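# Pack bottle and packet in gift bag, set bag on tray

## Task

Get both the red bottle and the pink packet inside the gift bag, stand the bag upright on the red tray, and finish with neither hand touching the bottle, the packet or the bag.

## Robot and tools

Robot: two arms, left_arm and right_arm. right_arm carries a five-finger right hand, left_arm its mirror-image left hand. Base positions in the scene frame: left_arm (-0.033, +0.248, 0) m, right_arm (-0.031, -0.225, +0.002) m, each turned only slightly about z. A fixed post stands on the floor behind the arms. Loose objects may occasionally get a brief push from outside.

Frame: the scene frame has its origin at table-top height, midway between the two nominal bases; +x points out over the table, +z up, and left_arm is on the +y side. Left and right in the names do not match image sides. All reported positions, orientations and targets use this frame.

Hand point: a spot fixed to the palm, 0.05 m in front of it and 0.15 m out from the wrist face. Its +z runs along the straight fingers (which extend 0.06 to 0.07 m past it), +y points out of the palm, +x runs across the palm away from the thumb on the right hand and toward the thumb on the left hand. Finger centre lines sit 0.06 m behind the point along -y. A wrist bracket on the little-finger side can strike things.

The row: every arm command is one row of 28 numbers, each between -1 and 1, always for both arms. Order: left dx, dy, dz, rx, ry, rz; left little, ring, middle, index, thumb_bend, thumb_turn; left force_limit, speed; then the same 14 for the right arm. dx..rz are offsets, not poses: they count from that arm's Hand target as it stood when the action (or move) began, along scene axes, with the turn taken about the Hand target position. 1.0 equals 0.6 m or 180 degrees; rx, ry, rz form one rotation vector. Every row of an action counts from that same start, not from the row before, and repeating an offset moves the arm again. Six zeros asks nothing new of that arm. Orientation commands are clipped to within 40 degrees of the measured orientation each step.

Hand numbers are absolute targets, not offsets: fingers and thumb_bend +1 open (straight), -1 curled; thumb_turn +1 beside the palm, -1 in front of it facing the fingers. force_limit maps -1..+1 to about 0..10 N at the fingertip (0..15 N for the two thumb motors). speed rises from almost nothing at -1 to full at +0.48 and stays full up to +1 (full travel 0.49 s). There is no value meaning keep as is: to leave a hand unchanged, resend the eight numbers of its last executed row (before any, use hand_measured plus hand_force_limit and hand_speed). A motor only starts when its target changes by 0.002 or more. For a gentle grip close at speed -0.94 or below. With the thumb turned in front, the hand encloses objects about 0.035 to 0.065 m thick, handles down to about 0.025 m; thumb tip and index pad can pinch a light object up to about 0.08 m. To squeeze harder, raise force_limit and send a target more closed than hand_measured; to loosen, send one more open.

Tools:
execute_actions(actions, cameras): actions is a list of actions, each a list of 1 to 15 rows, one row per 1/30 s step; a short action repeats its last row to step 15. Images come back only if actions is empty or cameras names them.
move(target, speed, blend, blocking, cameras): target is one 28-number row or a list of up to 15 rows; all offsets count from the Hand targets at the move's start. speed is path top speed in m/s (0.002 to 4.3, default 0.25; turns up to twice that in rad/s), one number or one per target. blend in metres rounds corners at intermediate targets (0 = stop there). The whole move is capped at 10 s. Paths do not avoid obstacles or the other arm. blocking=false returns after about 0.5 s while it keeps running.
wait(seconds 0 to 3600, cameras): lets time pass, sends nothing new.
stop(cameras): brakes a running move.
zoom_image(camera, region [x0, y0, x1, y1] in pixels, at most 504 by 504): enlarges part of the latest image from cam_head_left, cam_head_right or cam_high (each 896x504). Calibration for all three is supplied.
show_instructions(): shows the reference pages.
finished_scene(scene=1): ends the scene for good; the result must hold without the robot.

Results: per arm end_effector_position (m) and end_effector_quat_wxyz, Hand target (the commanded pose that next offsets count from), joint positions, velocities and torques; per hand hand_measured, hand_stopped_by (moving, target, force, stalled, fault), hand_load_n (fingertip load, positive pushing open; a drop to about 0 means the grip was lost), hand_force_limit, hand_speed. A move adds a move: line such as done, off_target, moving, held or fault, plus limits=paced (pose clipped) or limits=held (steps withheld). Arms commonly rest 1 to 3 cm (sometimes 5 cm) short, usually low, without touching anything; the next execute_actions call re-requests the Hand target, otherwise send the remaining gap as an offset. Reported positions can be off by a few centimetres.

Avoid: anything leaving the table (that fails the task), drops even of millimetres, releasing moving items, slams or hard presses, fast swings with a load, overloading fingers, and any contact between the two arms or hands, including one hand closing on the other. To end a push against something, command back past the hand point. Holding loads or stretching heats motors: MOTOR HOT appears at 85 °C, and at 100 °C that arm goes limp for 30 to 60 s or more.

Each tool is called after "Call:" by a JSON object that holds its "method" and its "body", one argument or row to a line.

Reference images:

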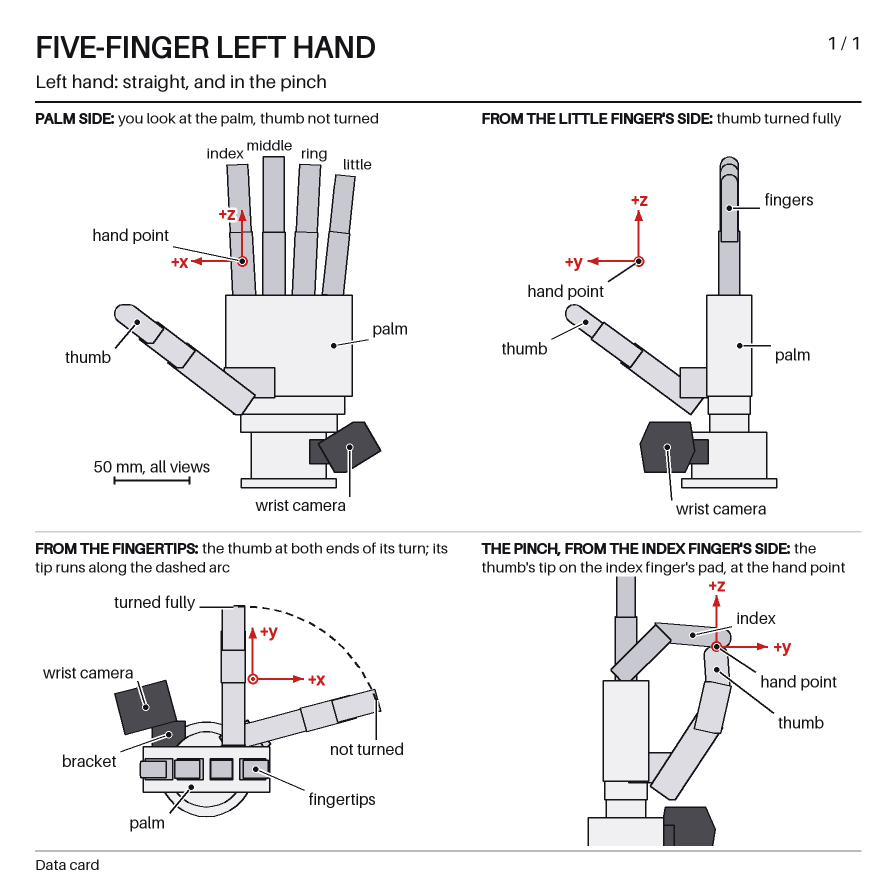

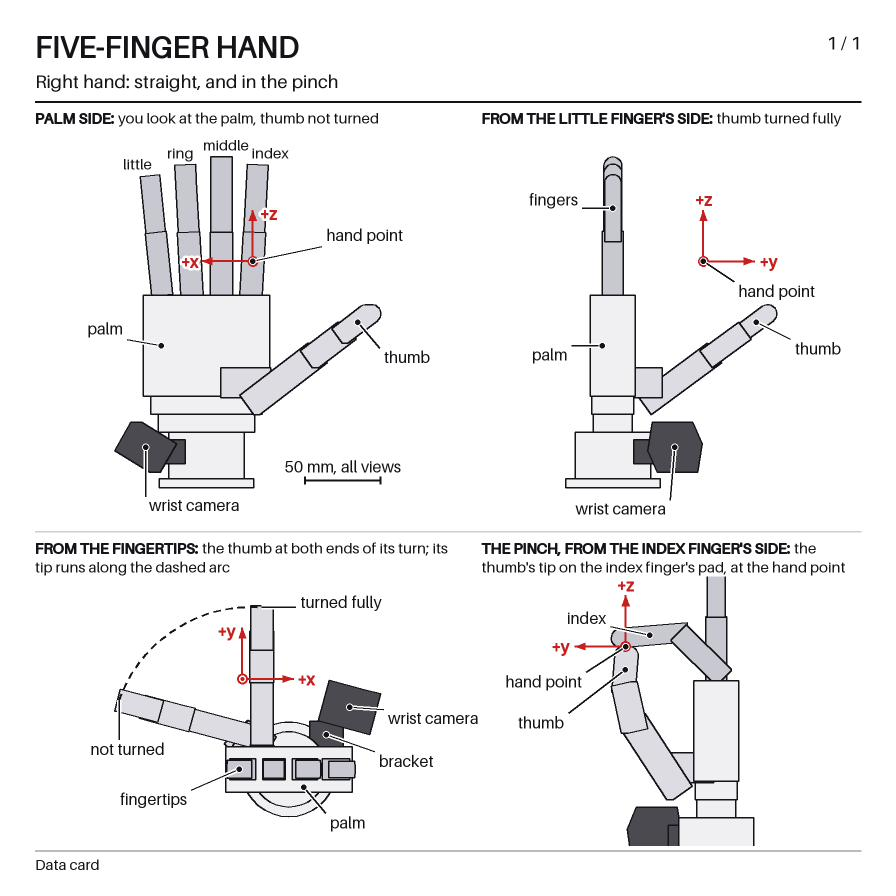

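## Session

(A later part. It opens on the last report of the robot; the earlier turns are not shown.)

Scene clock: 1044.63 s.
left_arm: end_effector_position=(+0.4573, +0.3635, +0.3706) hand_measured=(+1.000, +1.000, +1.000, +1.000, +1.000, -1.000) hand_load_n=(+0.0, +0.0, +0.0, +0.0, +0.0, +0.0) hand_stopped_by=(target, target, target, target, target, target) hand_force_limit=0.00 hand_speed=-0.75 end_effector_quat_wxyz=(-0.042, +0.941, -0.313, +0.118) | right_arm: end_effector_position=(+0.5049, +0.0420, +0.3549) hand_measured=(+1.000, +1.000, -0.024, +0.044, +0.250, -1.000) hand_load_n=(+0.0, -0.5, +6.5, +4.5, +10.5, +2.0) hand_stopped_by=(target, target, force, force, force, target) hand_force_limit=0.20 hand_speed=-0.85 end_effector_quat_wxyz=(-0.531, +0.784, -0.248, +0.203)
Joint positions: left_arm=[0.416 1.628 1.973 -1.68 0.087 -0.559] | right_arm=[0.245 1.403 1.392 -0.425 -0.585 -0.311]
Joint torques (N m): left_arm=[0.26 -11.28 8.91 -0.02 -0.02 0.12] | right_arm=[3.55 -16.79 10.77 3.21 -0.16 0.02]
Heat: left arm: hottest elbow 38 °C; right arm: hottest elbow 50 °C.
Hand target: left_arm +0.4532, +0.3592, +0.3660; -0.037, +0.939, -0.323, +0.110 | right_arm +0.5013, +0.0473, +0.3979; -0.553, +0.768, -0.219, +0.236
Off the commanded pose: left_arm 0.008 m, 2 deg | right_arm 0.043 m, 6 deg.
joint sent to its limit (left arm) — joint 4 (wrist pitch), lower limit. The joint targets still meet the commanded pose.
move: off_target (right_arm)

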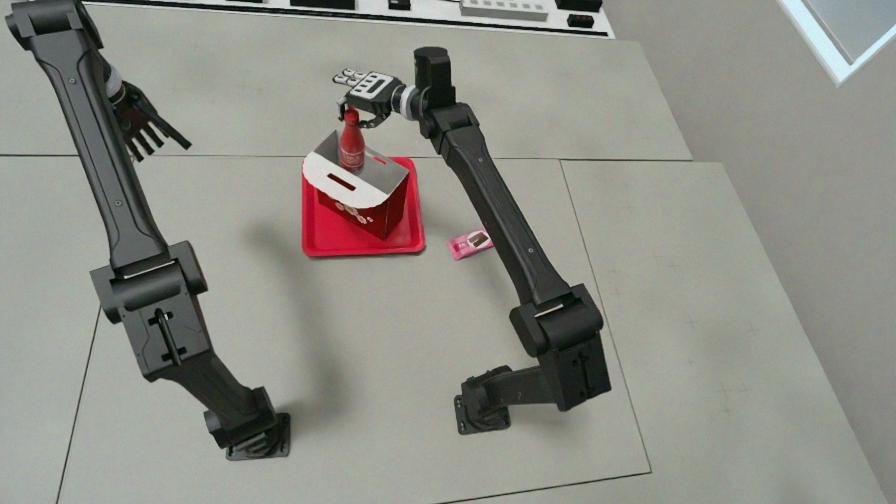

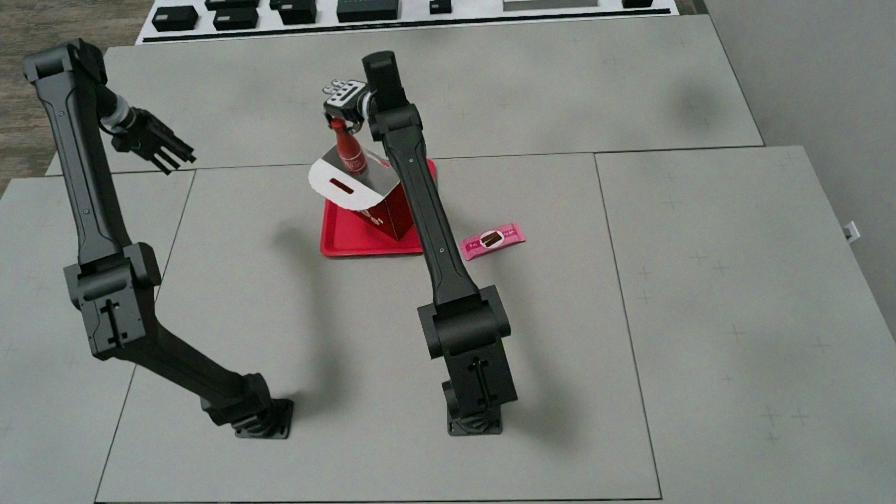

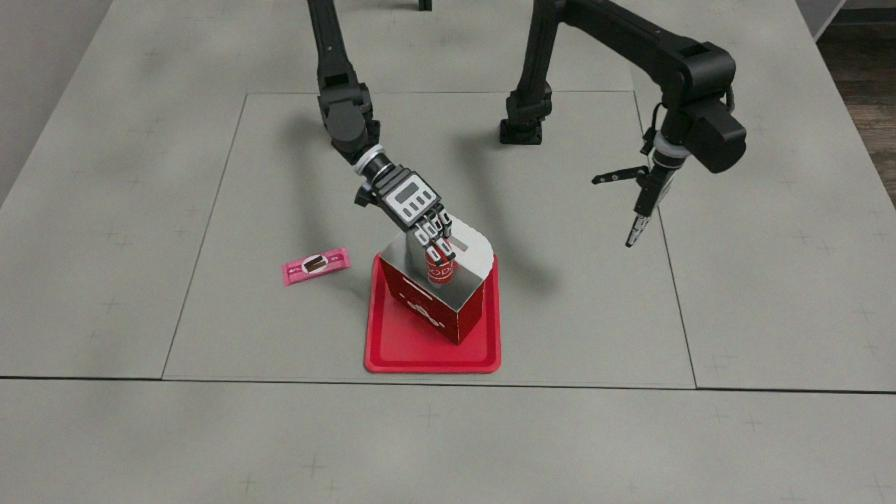

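Call:
{"method": "move", "body": {
  "target": [0,0,0,0,0,0, 1,1,1,1,1,-1,0.0,-0.75, 0.012,0.0,-0.19,0,0,0.0, 1,1,-0.3,-0.3,-0.3,-1,0.2,-0.85],
  "cameras": ["cam_head_left","cam_high","cam_head_right"],
  "speed": 0.06
}}

Call:
{"method": "zoom_image", "body": {
  "camera": "cam_head_left",
  "region": [280, 60, 440, 260]
}}

Call:
{"method": "zoom_image", "body": {
  "camera": "cam_high",
  "region": [360, 200, 520, 360]
}}

Scene clock: 1058.63 s.
left_arm: end_effector_position=(+0.4573, +0.3635, +0.3706) hand_measured=(+1.000, +1.000, +1.000, +1.000, +1.000, -1.000) hand_load_n=(+0.0, +0.0, +0.0, +0.0, +0.0, +0.0) hand_stopped_by=(target, target, target, target, target, target) hand_force_limit=0.00 hand_speed=-0.75 end_effector_quat_wxyz=(-0.042, +0.941, -0.313, +0.118) | right_arm: end_effector_position=(+0.5021, +0.0412, +0.2545) hand_measured=(+1.000, +1.000, -0.024, +0.044, +0.250, -1.000) hand_load_n=(+0.0, +0.0, +6.5, +4.5, +10.5, +2.0) hand_stopped_by=(target, target, force, force, force, target) hand_force_limit=0.20 hand_speed=-0.85 end_effector_quat_wxyz=(-0.536, +0.780, -0.243, +0.211)
Joint positions: left_arm=[0.416 1.628 1.973 -1.68 0.087 -0.559] | right_arm=[0.245 1.427 1.139 -0.127 -0.585 -0.311]
Joint torques (N m): left_arm=[0.15 -11.52 8.9 -0.08 -0.02 0.14] | right_arm=[2.96 -14.51 10.55 3.3 -0.28 0]
Heat: left arm: hottest elbow 38 °C; right arm: hottest elbow 49 °C.
Hand target: left_arm +0.4532, +0.3592, +0.3660; -0.037, +0.939, -0.323, +0.110 | right_arm +0.5085, +0.0473, +0.2839; -0.553, +0.768, -0.219, +0.236
Off the commanded pose: left_arm 0.008 m, 2 deg | right_arm 0.031 m, 5 deg.
joint sent to its limit (left arm) — joint 4 (wrist pitch), lower limit. The joint targets still meet the commanded pose.
move: off_target (right_arm)

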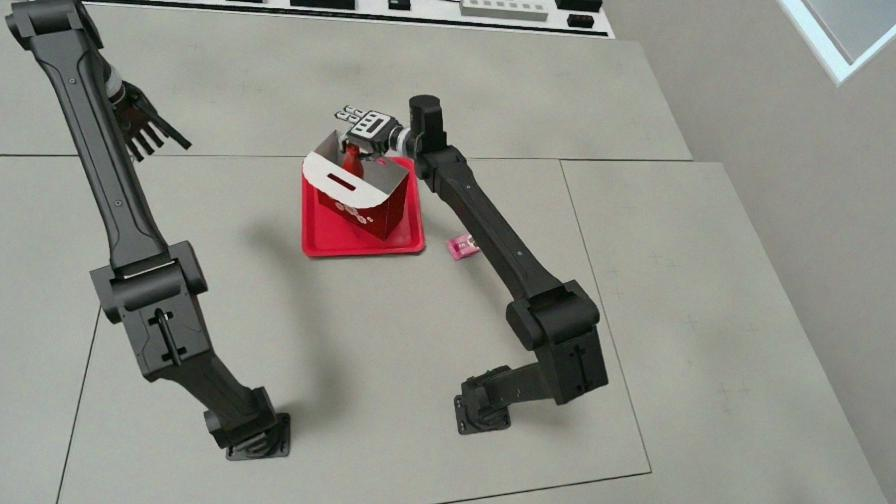

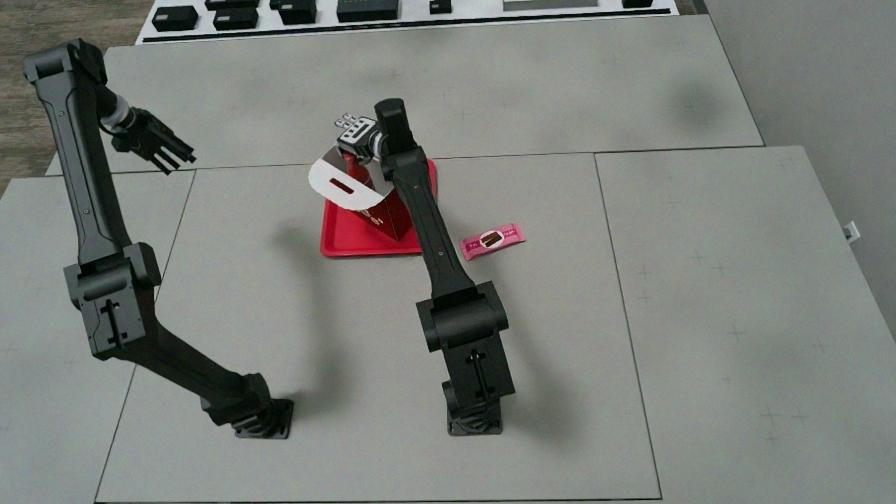

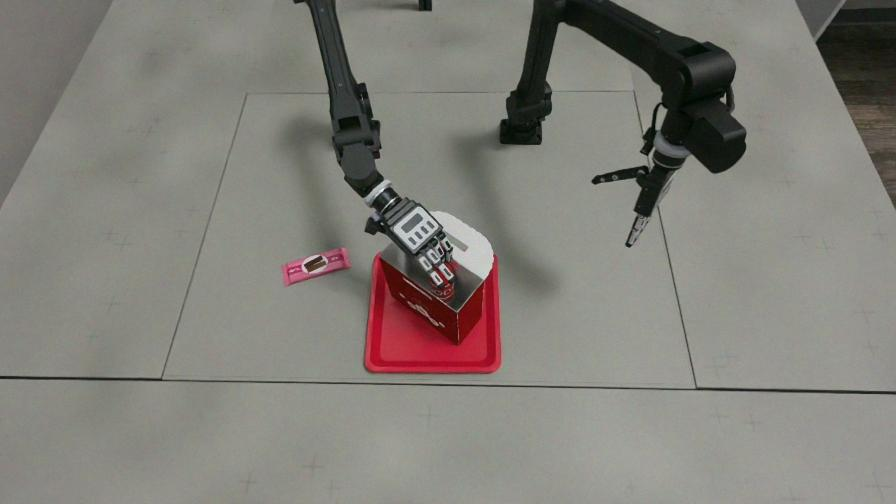

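Scaled by 2.520 from the camera's image (finer frame: 1280x720).

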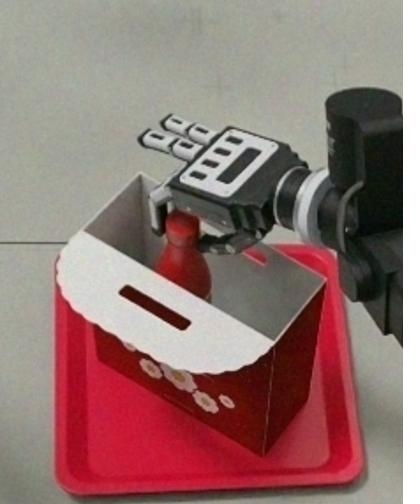

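Scaled by 3.150 from the camera's image (finer frame: 1280x720).

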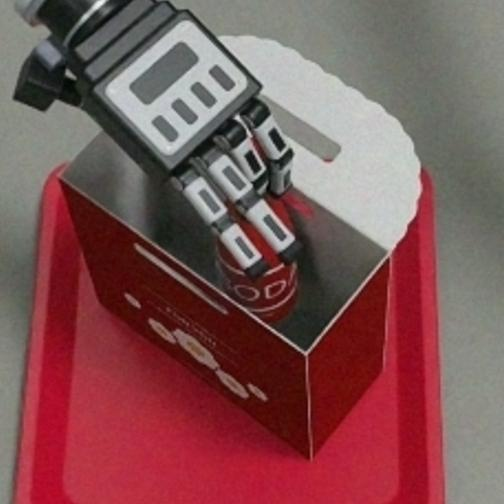

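Call:
{"method": "move", "body": {
  "target": [0,0,0,0,0,0, 1,1,1,1,1,-1,0.0,-0.75, 0.006,0.0,-0.1,0,0,0.0, 1,1,-0.3,-0.3,-0.3,-1,0.2,-0.85],
  "cameras": ["cam_head_left","cam_high","cam_head_right"],
  "speed": 0.05
}}

Call:
{"method": "zoom_image", "body": {
  "camera": "cam_head_left",
  "region": [280, 60, 440, 260]
}}

Call:
{"method": "zoom_image", "body": {
  "camera": "cam_high",
  "region": [360, 200, 520, 360]
}}

Scene clock: 1095.40 s.
left_arm: end_effector_position=(+0.4573, +0.3635, +0.3706) hand_measured=(+1.000, +1.000, +1.000, +1.000, +1.000, -1.000) hand_load_n=(+0.0, +0.0, +0.0, +0.0, +0.0, +0.0) hand_stopped_by=(target, target, target, target, target, target) hand_force_limit=0.00 hand_speed=-0.75 end_effector_quat_wxyz=(-0.042, +0.941, -0.313, +0.118) | right_arm: end_effector_position=(+0.5035, +0.0415, +0.1963) hand_measured=(+1.000, +1.000, -0.024, +0.044, +0.250, -1.000) hand_load_n=(+0.0, +0.0, +6.0, +4.5, +10.0, +2.0) hand_stopped_by=(target, target, force, force, force, target) hand_force_limit=0.20 hand_speed=-0.85 end_effector_quat_wxyz=(-0.536, +0.780, -0.243, +0.212)
Joint positions: left_arm=[0.416 1.628 1.973 -1.68 0.087 -0.559] | right_arm=[0.245 1.488 1.039 0.035 -0.585 -0.312]
Joint torques (N m): left_arm=[0.32 -11.58 8.81 -0.06 -0.01 0.15] | right_arm=[2.96 -14.92 9.98 3.29 -0.35 -0.01]
Heat: left arm: hottest elbow 38 °C; right arm: hottest elbow 48 °C.
Hand target: left_arm +0.4532, +0.3592, +0.3660; -0.037, +0.939, -0.323, +0.110 | right_arm +0.5121, +0.0473, +0.2239; -0.553, +0.768, -0.219, +0.236
Off the commanded pose: left_arm 0.008 m, 2 deg | right_arm 0.030 m, 5 deg.
joint sent to its limit (left arm) — joint 4 (wrist pitch), lower limit. The joint targets still meet the commanded pose.
move: off_target (right_arm)

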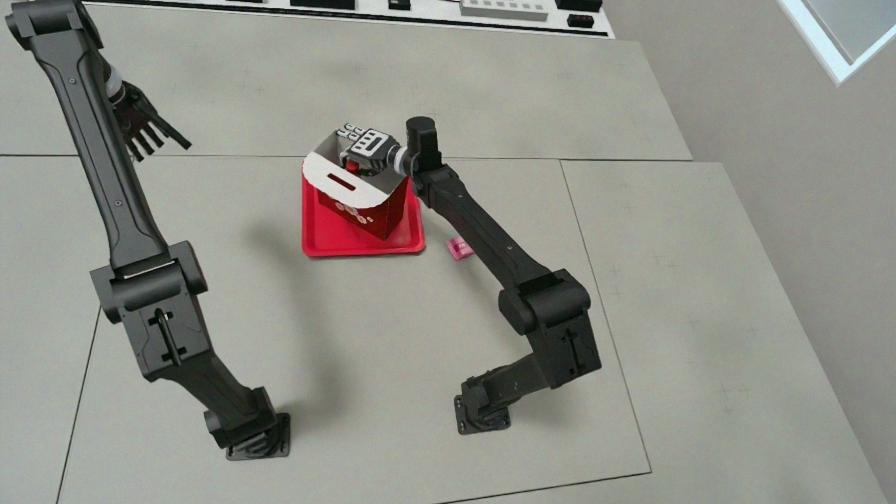

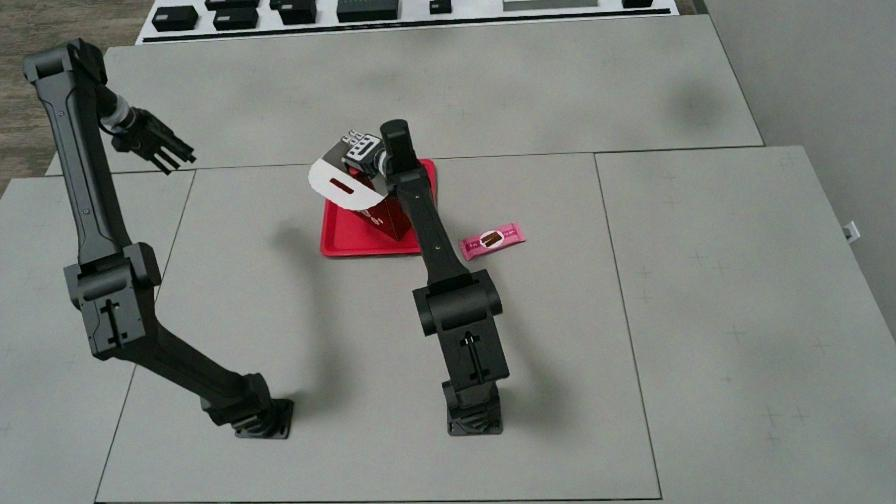

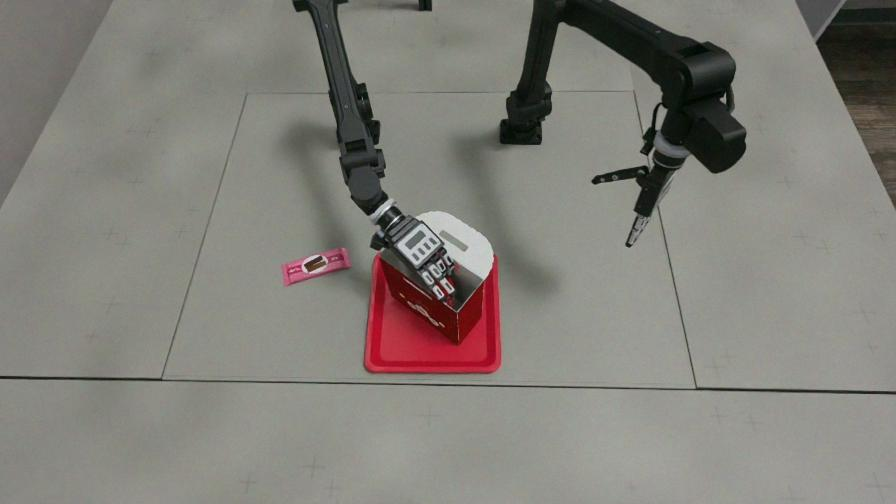

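Scaled by 2.520 from the camera's image (finer frame: 1280x720).

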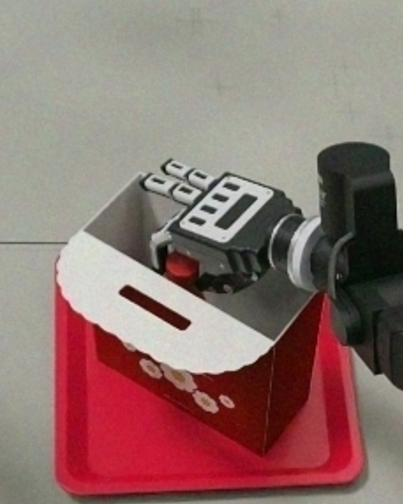

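Scaled by 3.150 from the camera's image (finer frame: 1280x720).

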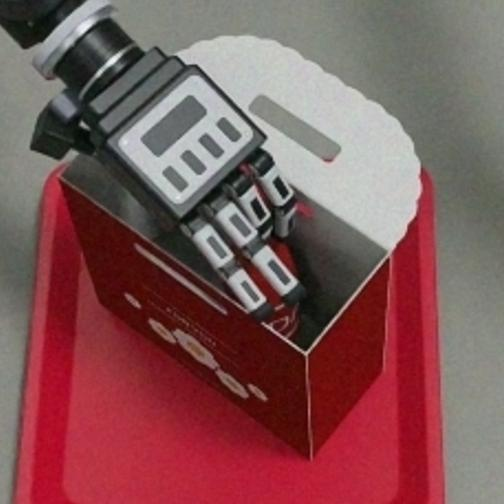

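Call:
{"method": "move", "body": {
  "target": [0,0,0,0,0,0, 1,1,1,1,1,-1,0.0,-0.75, 0.0,0.0,-0.02,0,0,0.0, 1,1,-0.3,-0.3,-0.3,-1,0.2,-0.85],
  "cameras": [],
  "speed": 0.05
}}

Scene clock: 1107.13 s.
left_arm: end_effector_position=(+0.4573, +0.3635, +0.3706) hand_measured=(+1.000, +1.000, +1.000, +1.000, +1.000, -1.000) hand_load_n=(+0.0, +0.0, +0.0, +0.0, +0.0, +0.0) hand_stopped_by=(target, target, target, target, target, target) hand_force_limit=0.00 hand_speed=-0.75 end_effector_quat_wxyz=(-0.042, +0.941, -0.313, +0.118) | right_arm: end_effector_position=(+0.5032, +0.0414, +0.1845) hand_measured=(+1.000, +1.000, -0.024, +0.044, +0.250, -1.000) hand_load_n=(+0.0, +0.0, +6.0, +4.0, +10.0, +2.5) hand_stopped_by=(target, target, force, force, force, target) hand_force_limit=0.20 hand_speed=-0.85 end_effector_quat_wxyz=(-0.537, +0.780, -0.242, +0.212)
Joint positions: left_arm=[0.416 1.628 1.973 -1.68 0.087 -0.559] | right_arm=[0.245 1.501 1.02 0.069 -0.585 -0.312]
Joint torques (N m): left_arm=[-0.03 -11.34 8.87 -0.14 -0.02 0.14] | right_arm=[2.84 -14.68 9.85 3.28 -0.34 0]
Heat: left arm: hottest elbow 38 °C; right arm: hottest elbow 48 °C.
Hand target: left_arm +0.4532, +0.3592, +0.3660; -0.037, +0.939, -0.323, +0.110 | right_arm +0.5121, +0.0472, +0.2118; -0.553, +0.768, -0.219, +0.236
Off the commanded pose: left_arm 0.008 m, 2 deg | right_arm 0.029 m, 4 deg.
joint sent to its limit (left arm) — joint 4 (wrist pitch), lower limit. The joint targets still meet the commanded pose.
move: off_target (right_arm)

Call:
{"method": "move", "body": {
  "target": [0,0,0,0,0,0, 1,1,1,1,1,-1,0.0,-0.75, 0.0,0.0,-0.015,0,0,0.0, 1,1,-0.3,-0.3,-0.3,-1,0.2,-0.85],
  "cameras": ["cam_head_left","cam_high"],
  "speed": 0.05
}}

Call:
{"method": "zoom_image", "body": {
  "camera": "cam_head_left",
  "region": [280, 60, 440, 260]
}}

Call:
{"method": "zoom_image", "body": {
  "camera": "cam_high",
  "region": [360, 200, 520, 360]
}}

Scene clock: 1115.07 s.
left_arm: end_effector_position=(+0.4573, +0.3635, +0.3706) hand_measured=(+1.000, +1.000, +1.000, +1.000, +1.000, -1.000) hand_load_n=(+0.5, +0.0, +0.0, +0.0, +0.0, +0.0) hand_stopped_by=(target, target, target, target, target, target) hand_force_limit=0.00 hand_speed=-0.75 end_effector_quat_wxyz=(-0.042, +0.941, -0.313, +0.118) | right_arm: end_effector_position=(+0.5048, +0.0419, +0.1828) hand_measured=(+1.000, +1.000, -0.024, +0.044, +0.250, -1.000) hand_load_n=(+0.0, +0.0, +6.5, +4.5, +10.0, +2.0) hand_stopped_by=(target, target, force, force, force, target) hand_force_limit=0.20 hand_speed=-0.85 end_effector_quat_wxyz=(-0.540, +0.778, -0.239, +0.216)
Joint positions: left_arm=[0.416 1.628 1.973 -1.68 0.087 -0.559] | right_arm=[0.245 1.506 1.012 0.095 -0.586 -0.312]
Joint torques (N m): left_arm=[0.38 -11.63 8.94 -0.08 0 0.13] | right_arm=[3.02 -14.21 9.43 3.12 -0.32 0]
Heat: left arm: hottest elbow 38 °C; right arm: hottest elbow 48 °C.
Hand target: left_arm +0.4532, +0.3592, +0.3660; -0.037, +0.939, -0.323, +0.110 | right_arm +0.5121, +0.0472, +0.2028; -0.553, +0.768, -0.219, +0.236
Off the commanded pose: left_arm 0.008 m, 2 deg | right_arm 0.022 m, 4 deg.
joint sent to its limit (left arm) — joint 4 (wrist pitch), lower limit. The joint targets still meet the commanded pose.
move: off_target (right_arm)

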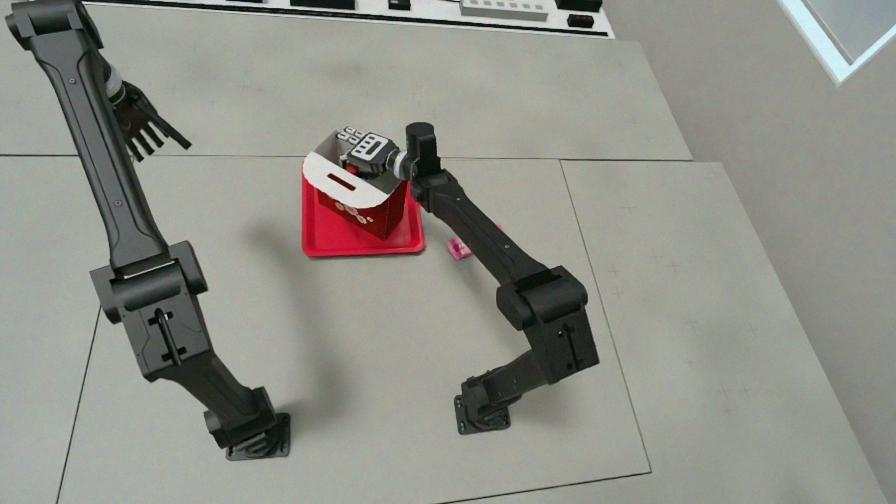

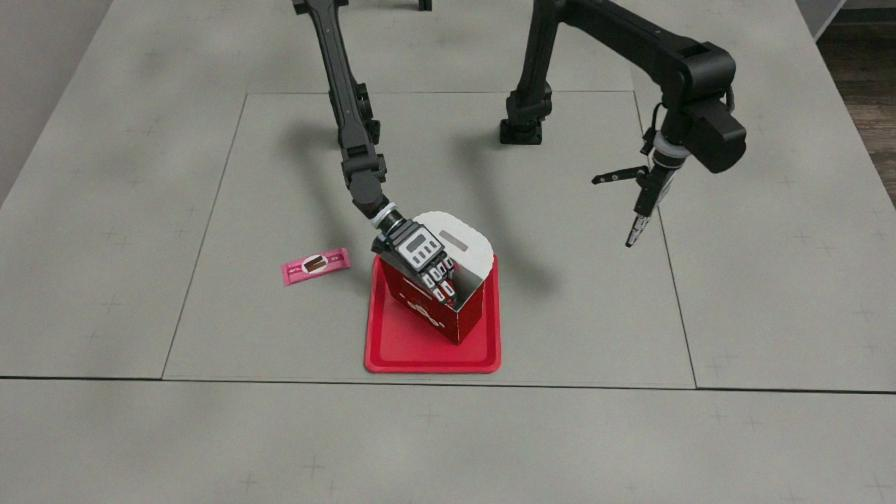

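Scaled by 2.520 from the camera's image (finer frame: 1280x720).

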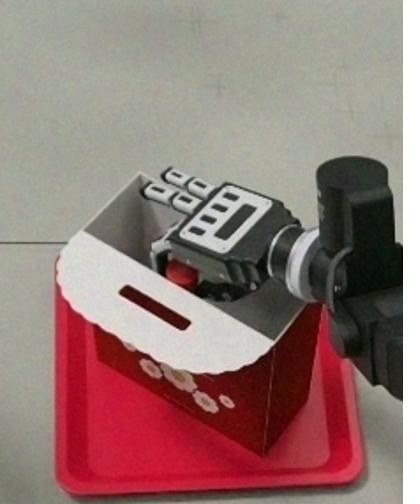

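Scaled by 3.150 from the camera's image (finer frame: 1280x720).

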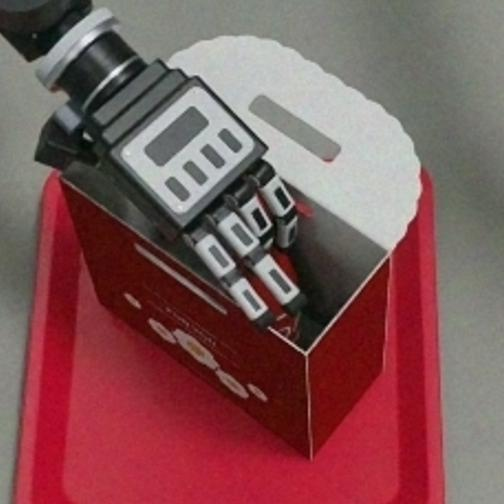

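Call:
{"method": "move", "body": {
  "target": [0,0,0,0,0,0, 1,1,1,1,1,-1,0.0,-0.75, 0.0,0.0,-0.008,0,0,0.0, 1,1,0.4,0.4,0.5,-1,0.2,-0.85],
  "cameras": ["cam_head_left","cam_high"],
  "speed": 0.05
}}

Call:
{"method": "zoom_image", "body": {
  "camera": "cam_head_left",
  "region": [280, 60, 440, 260]
}}

Call:
{"method": "zoom_image", "body": {
  "camera": "cam_high",
  "region": [360, 200, 520, 360]
}}

Scene clock: 1125.00 s.
left_arm: end_effector_position=(+0.4573, +0.3635, +0.3706) hand_measured=(+1.000, +1.000, +1.000, +1.000, +1.000, -1.000) hand_load_n=(+0.0, +0.0, +0.5, +0.0, -0.5, +0.0) hand_stopped_by=(target, target, target, target, target, target) hand_force_limit=0.00 hand_speed=-0.75 end_effector_quat_wxyz=(-0.042, +0.941, -0.313, +0.118) | right_arm: end_effector_position=(+0.5080, +0.0432, +0.1861) hand_measured=(+1.000, +1.000, +0.400, +0.400, +0.500, -1.000) hand_load_n=(+0.0, +0.0, +0.0, +0.0, +0.0, +0.0) hand_stopped_by=(target, target, target, target, target, target) hand_force_limit=0.20 hand_speed=-0.85 end_effector_quat_wxyz=(-0.546, +0.773, -0.232, +0.225)
Joint positions: left_arm=[0.416 1.628 1.973 -1.68 0.087 -0.559] | right_arm=[0.245 1.508 1.01 0.125 -0.587 -0.312]
Joint torques (N m): left_arm=[0.15 -11.46 8.88 -0.13 -0.02 0.11] | right_arm=[2.84 -13.63 9.14 2.67 -0.24 0]
Heat: left arm: hottest elbow 38 °C; right arm: hottest elbow 49 °C.
Hand target: left_arm +0.4532, +0.3592, +0.3660; -0.037, +0.939, -0.323, +0.110 | right_arm +0.5121, +0.0473, +0.1981; -0.553, +0.768, -0.219, +0.236
Off the commanded pose: left_arm 0.008 m, 2 deg | right_arm 0.013 m, 2 deg.
joint sent to its limit (left arm) — joint 4 (wrist pitch), lower limit. The joint targets still meet the commanded pose.
move: off_target (right_arm)

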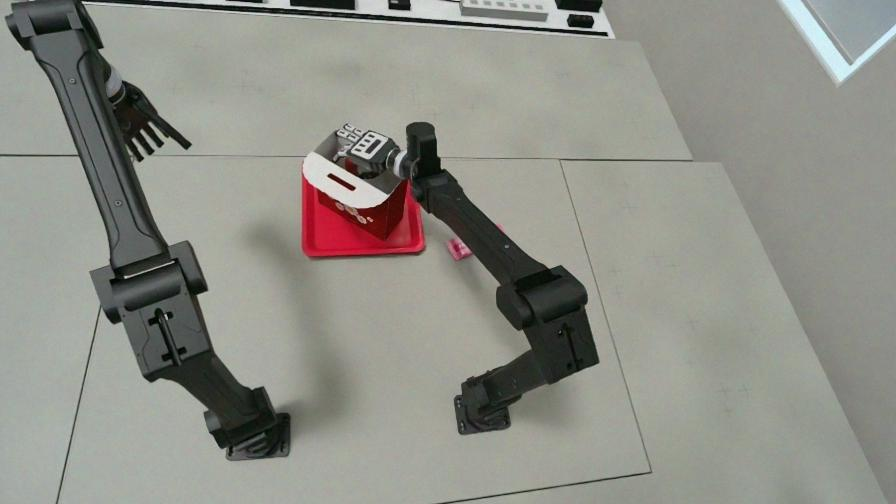

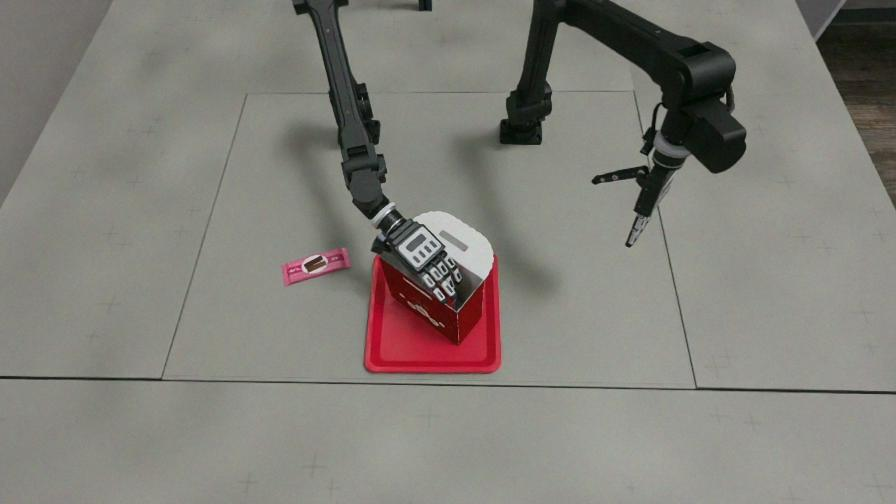

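Scaled by 2.520 from the camera's image (finer frame: 1280x720).

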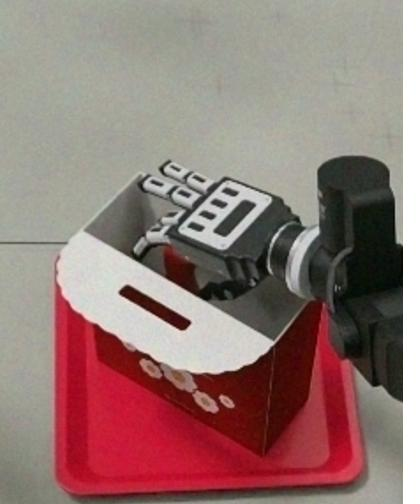

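Scaled by 3.150 from the camera's image (finer frame: 1280x720).

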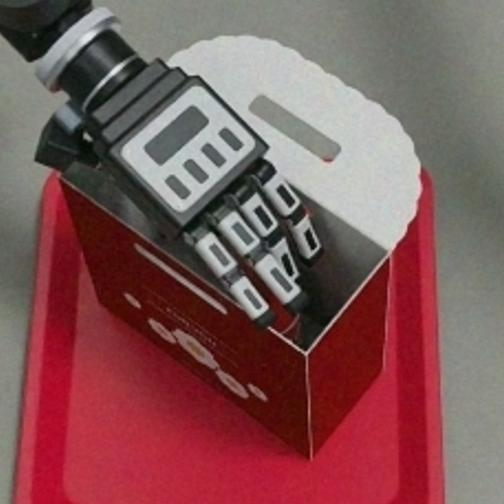

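Call:
{"method": "move", "body": {
  "target": [
    [0,0,0,0,0,0, 1,1,1,1,1,-1,0.0,-0.75, 0.0,0.0,0,0,0,0.0, 1,1,0.65,0.65,0.6,-1,0.2,-0.5],
    [0,0,0,0,0,0, 1,1,1,1,1,-1,0.0,-0.75, 0.008,0.01,0.06,0,0,0.0, 1,1,0.65,0.65,0.6,-1,0.2,-0.5],
    [0,0,0,0,0,0, 1,1,1,1,1,-1,0.0,-0.75, 0.008,0.01,0.3,0,0,0.0, 1,1,0.65,0.65,0.6,-1,0.2,-0.5]
  ],
  "cameras": ["cam_head_left","cam_high","cam_head_right"],
  "speed": [0.05,0.05,0.1],
  "blend": 0.005
}}

Call:
{"method": "zoom_image", "body": {
  "camera": "cam_head_left",
  "region": [280, 60, 440, 260]
}}

Call:
{"method": "zoom_image", "body": {
  "camera": "cam_high",
  "region": [360, 200, 520, 360]
}}

Scene clock: 1146.10 s.
left_arm: end_effector_position=(+0.4573, +0.3635, +0.3706) hand_measured=(+1.000, +1.000, +1.000, +1.000, +1.000, -1.000) hand_load_n=(+0.0, +0.0, +0.0, +0.0, +0.0, +0.0) hand_stopped_by=(target, target, target, target, target, target) hand_force_limit=0.00 hand_speed=-0.75 end_effector_quat_wxyz=(-0.042, +0.941, -0.313, +0.118) | right_arm: end_effector_position=(+0.5112, +0.0448, +0.3353) hand_measured=(+1.000, +1.000, +0.650, +0.650, +0.600, -1.000) hand_load_n=(+0.0, +0.0, +0.0, +0.0, +0.0, +0.0) hand_stopped_by=(target, target, target, target, target, target) hand_force_limit=0.20 hand_speed=-0.50 end_effector_quat_wxyz=(-0.538, +0.779, -0.240, +0.213)
Joint positions: left_arm=[0.416 1.628 1.973 -1.68 0.087 -0.559] | right_arm=[0.247 1.412 1.335 -0.331 -0.585 -0.312]
Joint torques (N m): left_arm=[0.09 -11.63 8.83 -0.05 0 0.13] | right_arm=[3.49 -13.98 13.91 1.83 -0.04 0.05]
Heat: left arm: hottest elbow 38 °C; right arm: hottest elbow 48 °C.
Hand target: left_arm +0.4532, +0.3592, +0.3660; -0.037, +0.939, -0.323, +0.110 | right_arm +0.5168, +0.0534, +0.3779; -0.553, +0.768, -0.219, +0.236
Off the commanded pose: left_arm 0.008 m, 2 deg | right_arm 0.044 m, 4 deg.
joint sent to its limit (left arm) — joint 4 (wrist pitch), lower limit. The joint targets still meet the commanded pose.
move: off_target (right_arm); blend cut to 0 m at target 1

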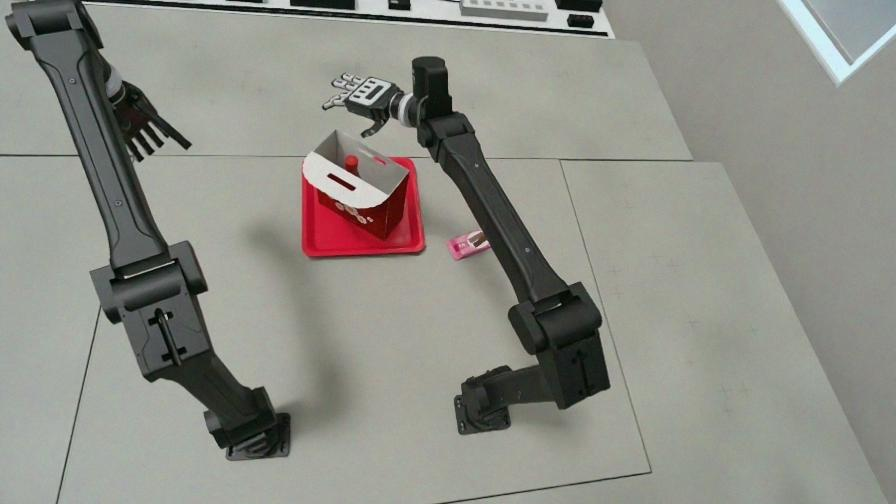

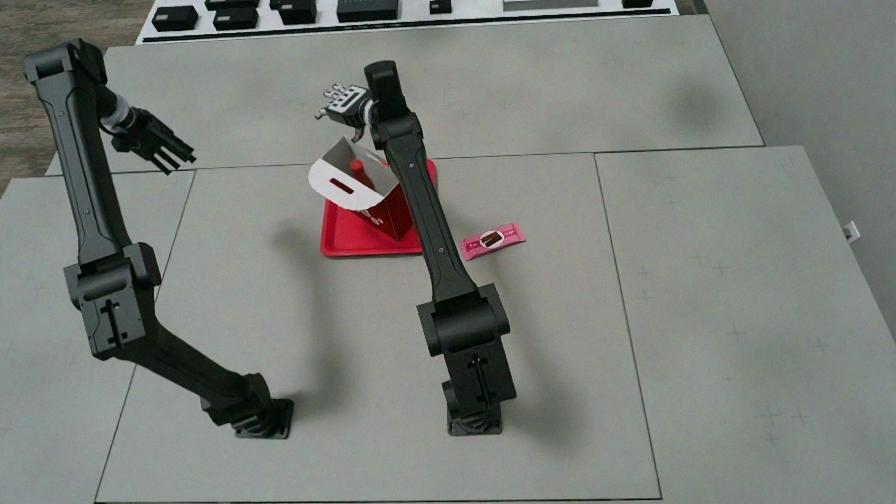

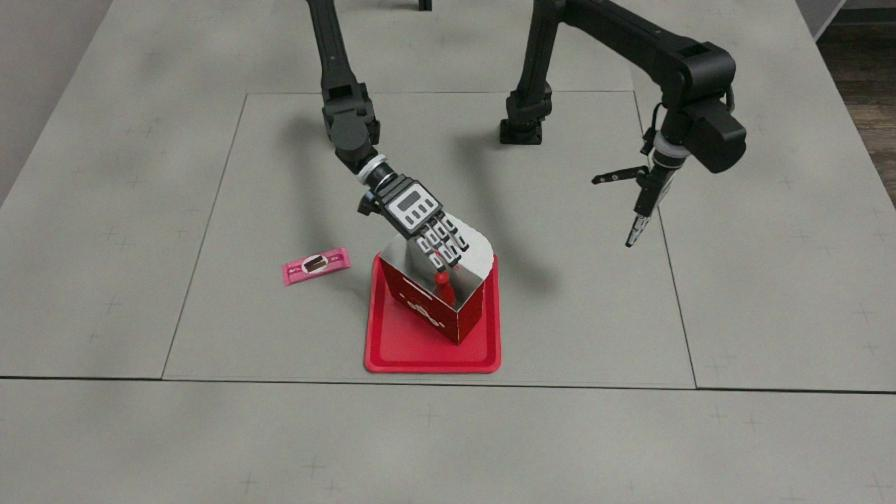

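Scaled by 2.520 from the camera's image (finer frame: 1280x720).

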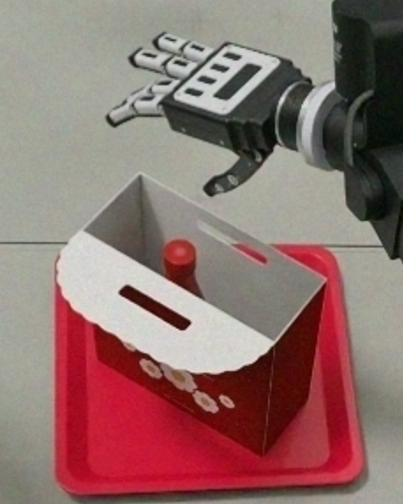

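Scaled by 3.150 from the camera's image (finer frame: 1280x720).

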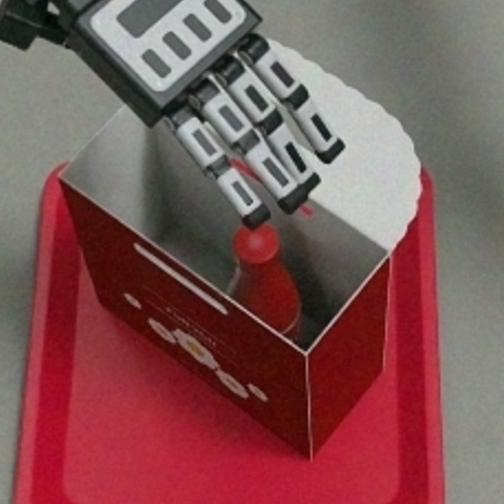

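Call:
{"method": "move", "body": {
  "target": [
    [0,0,0,0,0,0, 1,1,1,1,1,-1,0.0,-0.75, -0.08,-0.334,0.02,-0.0136,0.0521,-0.0985, 1,1,1,0.65,0.6,-0.83,0.2,-0.5],
    [0,0,0,0,0,0, 1,1,1,1,1,-1,0.0,-0.75, -0.1605,-0.667,-0.397,-0.0271,0.1042,-0.1969, 1,1,1,0.65,0.6,-0.83,0.2,-0.5]
  ],
  "cameras": ["cam_head_left","cam_high","cam_head_right"],
  "speed": 0.2,
  "blend": 0.05
}}

Call:
{"method": "zoom_image", "body": {
  "camera": "cam_head_left",
  "region": [420, 160, 580, 320]
}}

Call:
{"method": "zoom_image", "body": {
  "camera": "cam_high",
  "region": [220, 160, 380, 320]
}}

Call:
{"method": "zoom_image", "body": {
  "camera": "cam_head_right",
  "region": [420, 160, 580, 320]
}}

Scene clock: 1254.37 s.
left_arm: end_effector_position=(+0.4573, +0.3635, +0.3706) hand_measured=(+1.000, +1.000, +1.000, +1.000, +1.000, -1.000) hand_load_n=(+0.0, +0.0, +0.0, +0.0, +0.0, +0.0) hand_stopped_by=(target, target, target, target, target, target) hand_force_limit=0.00 hand_speed=-0.75 end_effector_quat_wxyz=(-0.042, +0.941, -0.313, +0.118) | right_arm: end_effector_position=(+0.4167, -0.3412, +0.1364) hand_measured=(+1.000, +1.000, +1.000, +0.650, +0.600, -0.830) hand_load_n=(+0.0, +0.0, +0.0, +0.0, +0.0, +0.0) hand_stopped_by=(target, target, target, target, target, target) hand_force_limit=0.20 hand_speed=-0.50 end_effector_quat_wxyz=(-0.381, +0.715, -0.525, +0.263)
Joint positions: left_arm=[0.416 1.628 1.973 -1.68 0.087 -0.559] | right_arm=[-0.526 1.319 0.868 -0.354 -0.655 -0.536]
Joint torques (N m): left_arm=[0.32 -11.52 8.88 -0.03 -0.02 0.14] | right_arm=[1.73 -9.58 8.55 2.39 -0.41 -0.09]
Heat: left arm: hottest elbow 38 °C; right arm: hottest elbow 54 °C.
Hand target: left_arm +0.4532, +0.3592, +0.3660; -0.037, +0.939, -0.323, +0.110 | right_arm +0.4206, -0.3470, +0.1398; -0.381, +0.715, -0.517, +0.275
Off the commanded pose: left_arm 0.008 m, 2 deg | right_arm 0.008 m, 2 deg.
joint sent to its limit (left arm) — joint 4 (wrist pitch), lower limit. The joint targets still meet the commanded pose.
move: done

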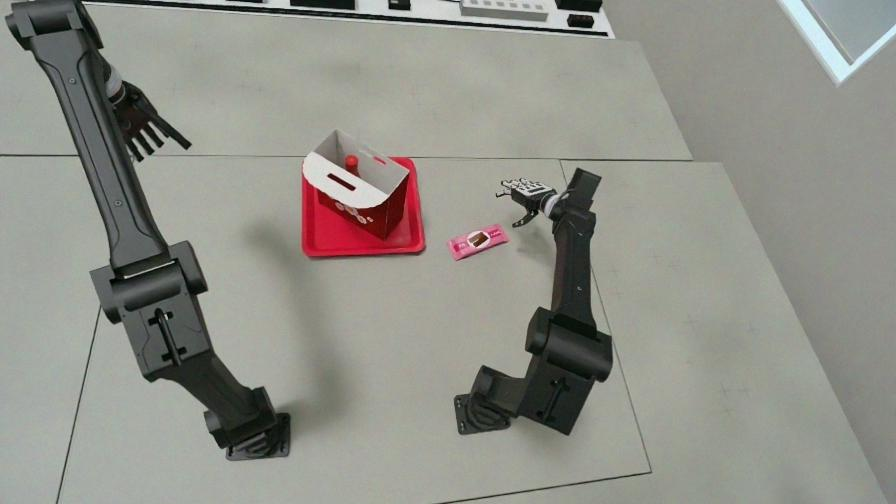

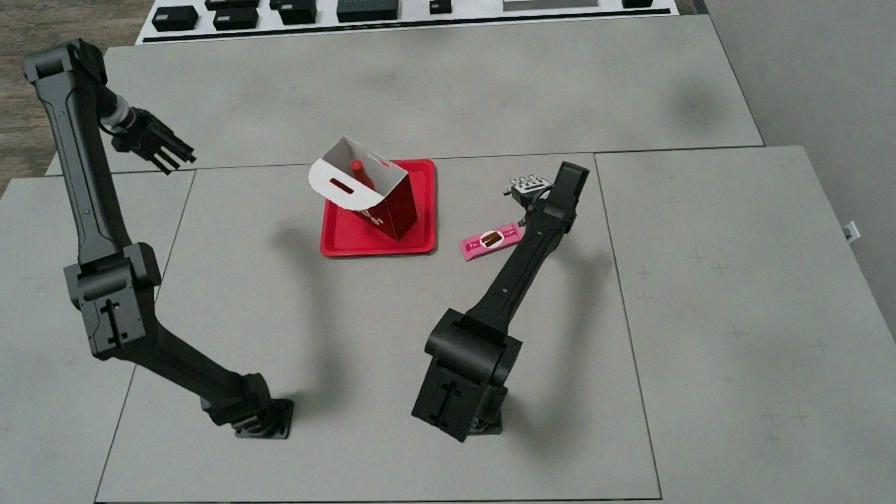

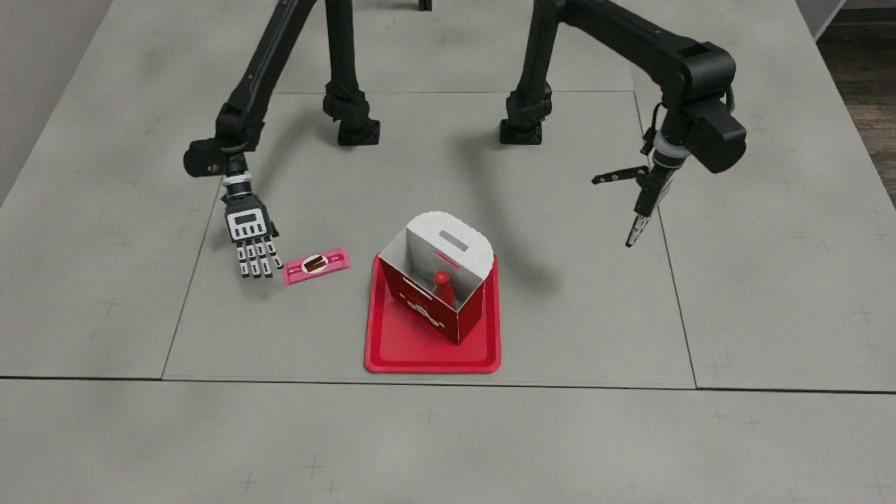

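Scaled by 3.150 from the camera's image (finer frame: 1280x720).

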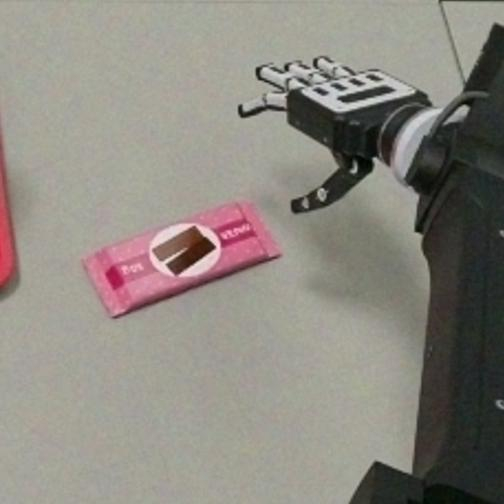

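Scaled by 3.150 from the camera's image (finer frame: 1280x720).

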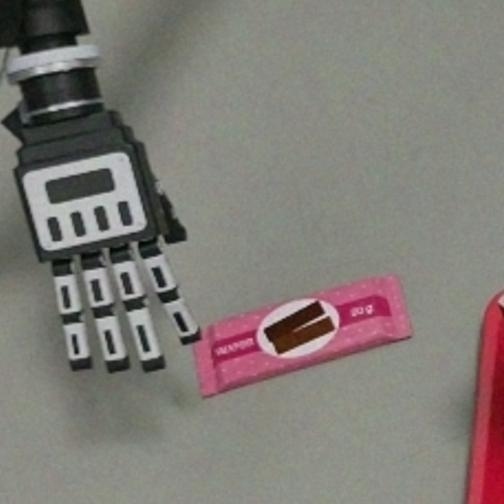

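Scaled by 3.150 from the camera's image (finer frame: 1280x720).

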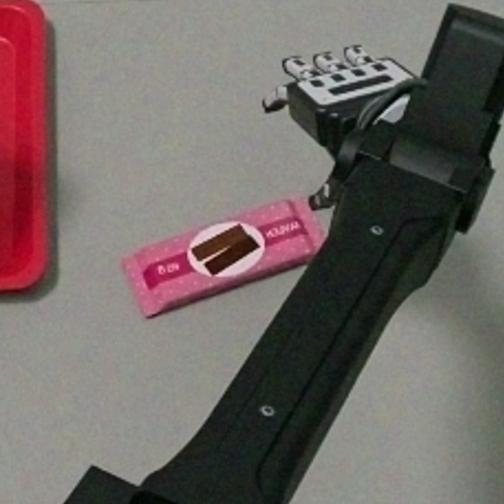

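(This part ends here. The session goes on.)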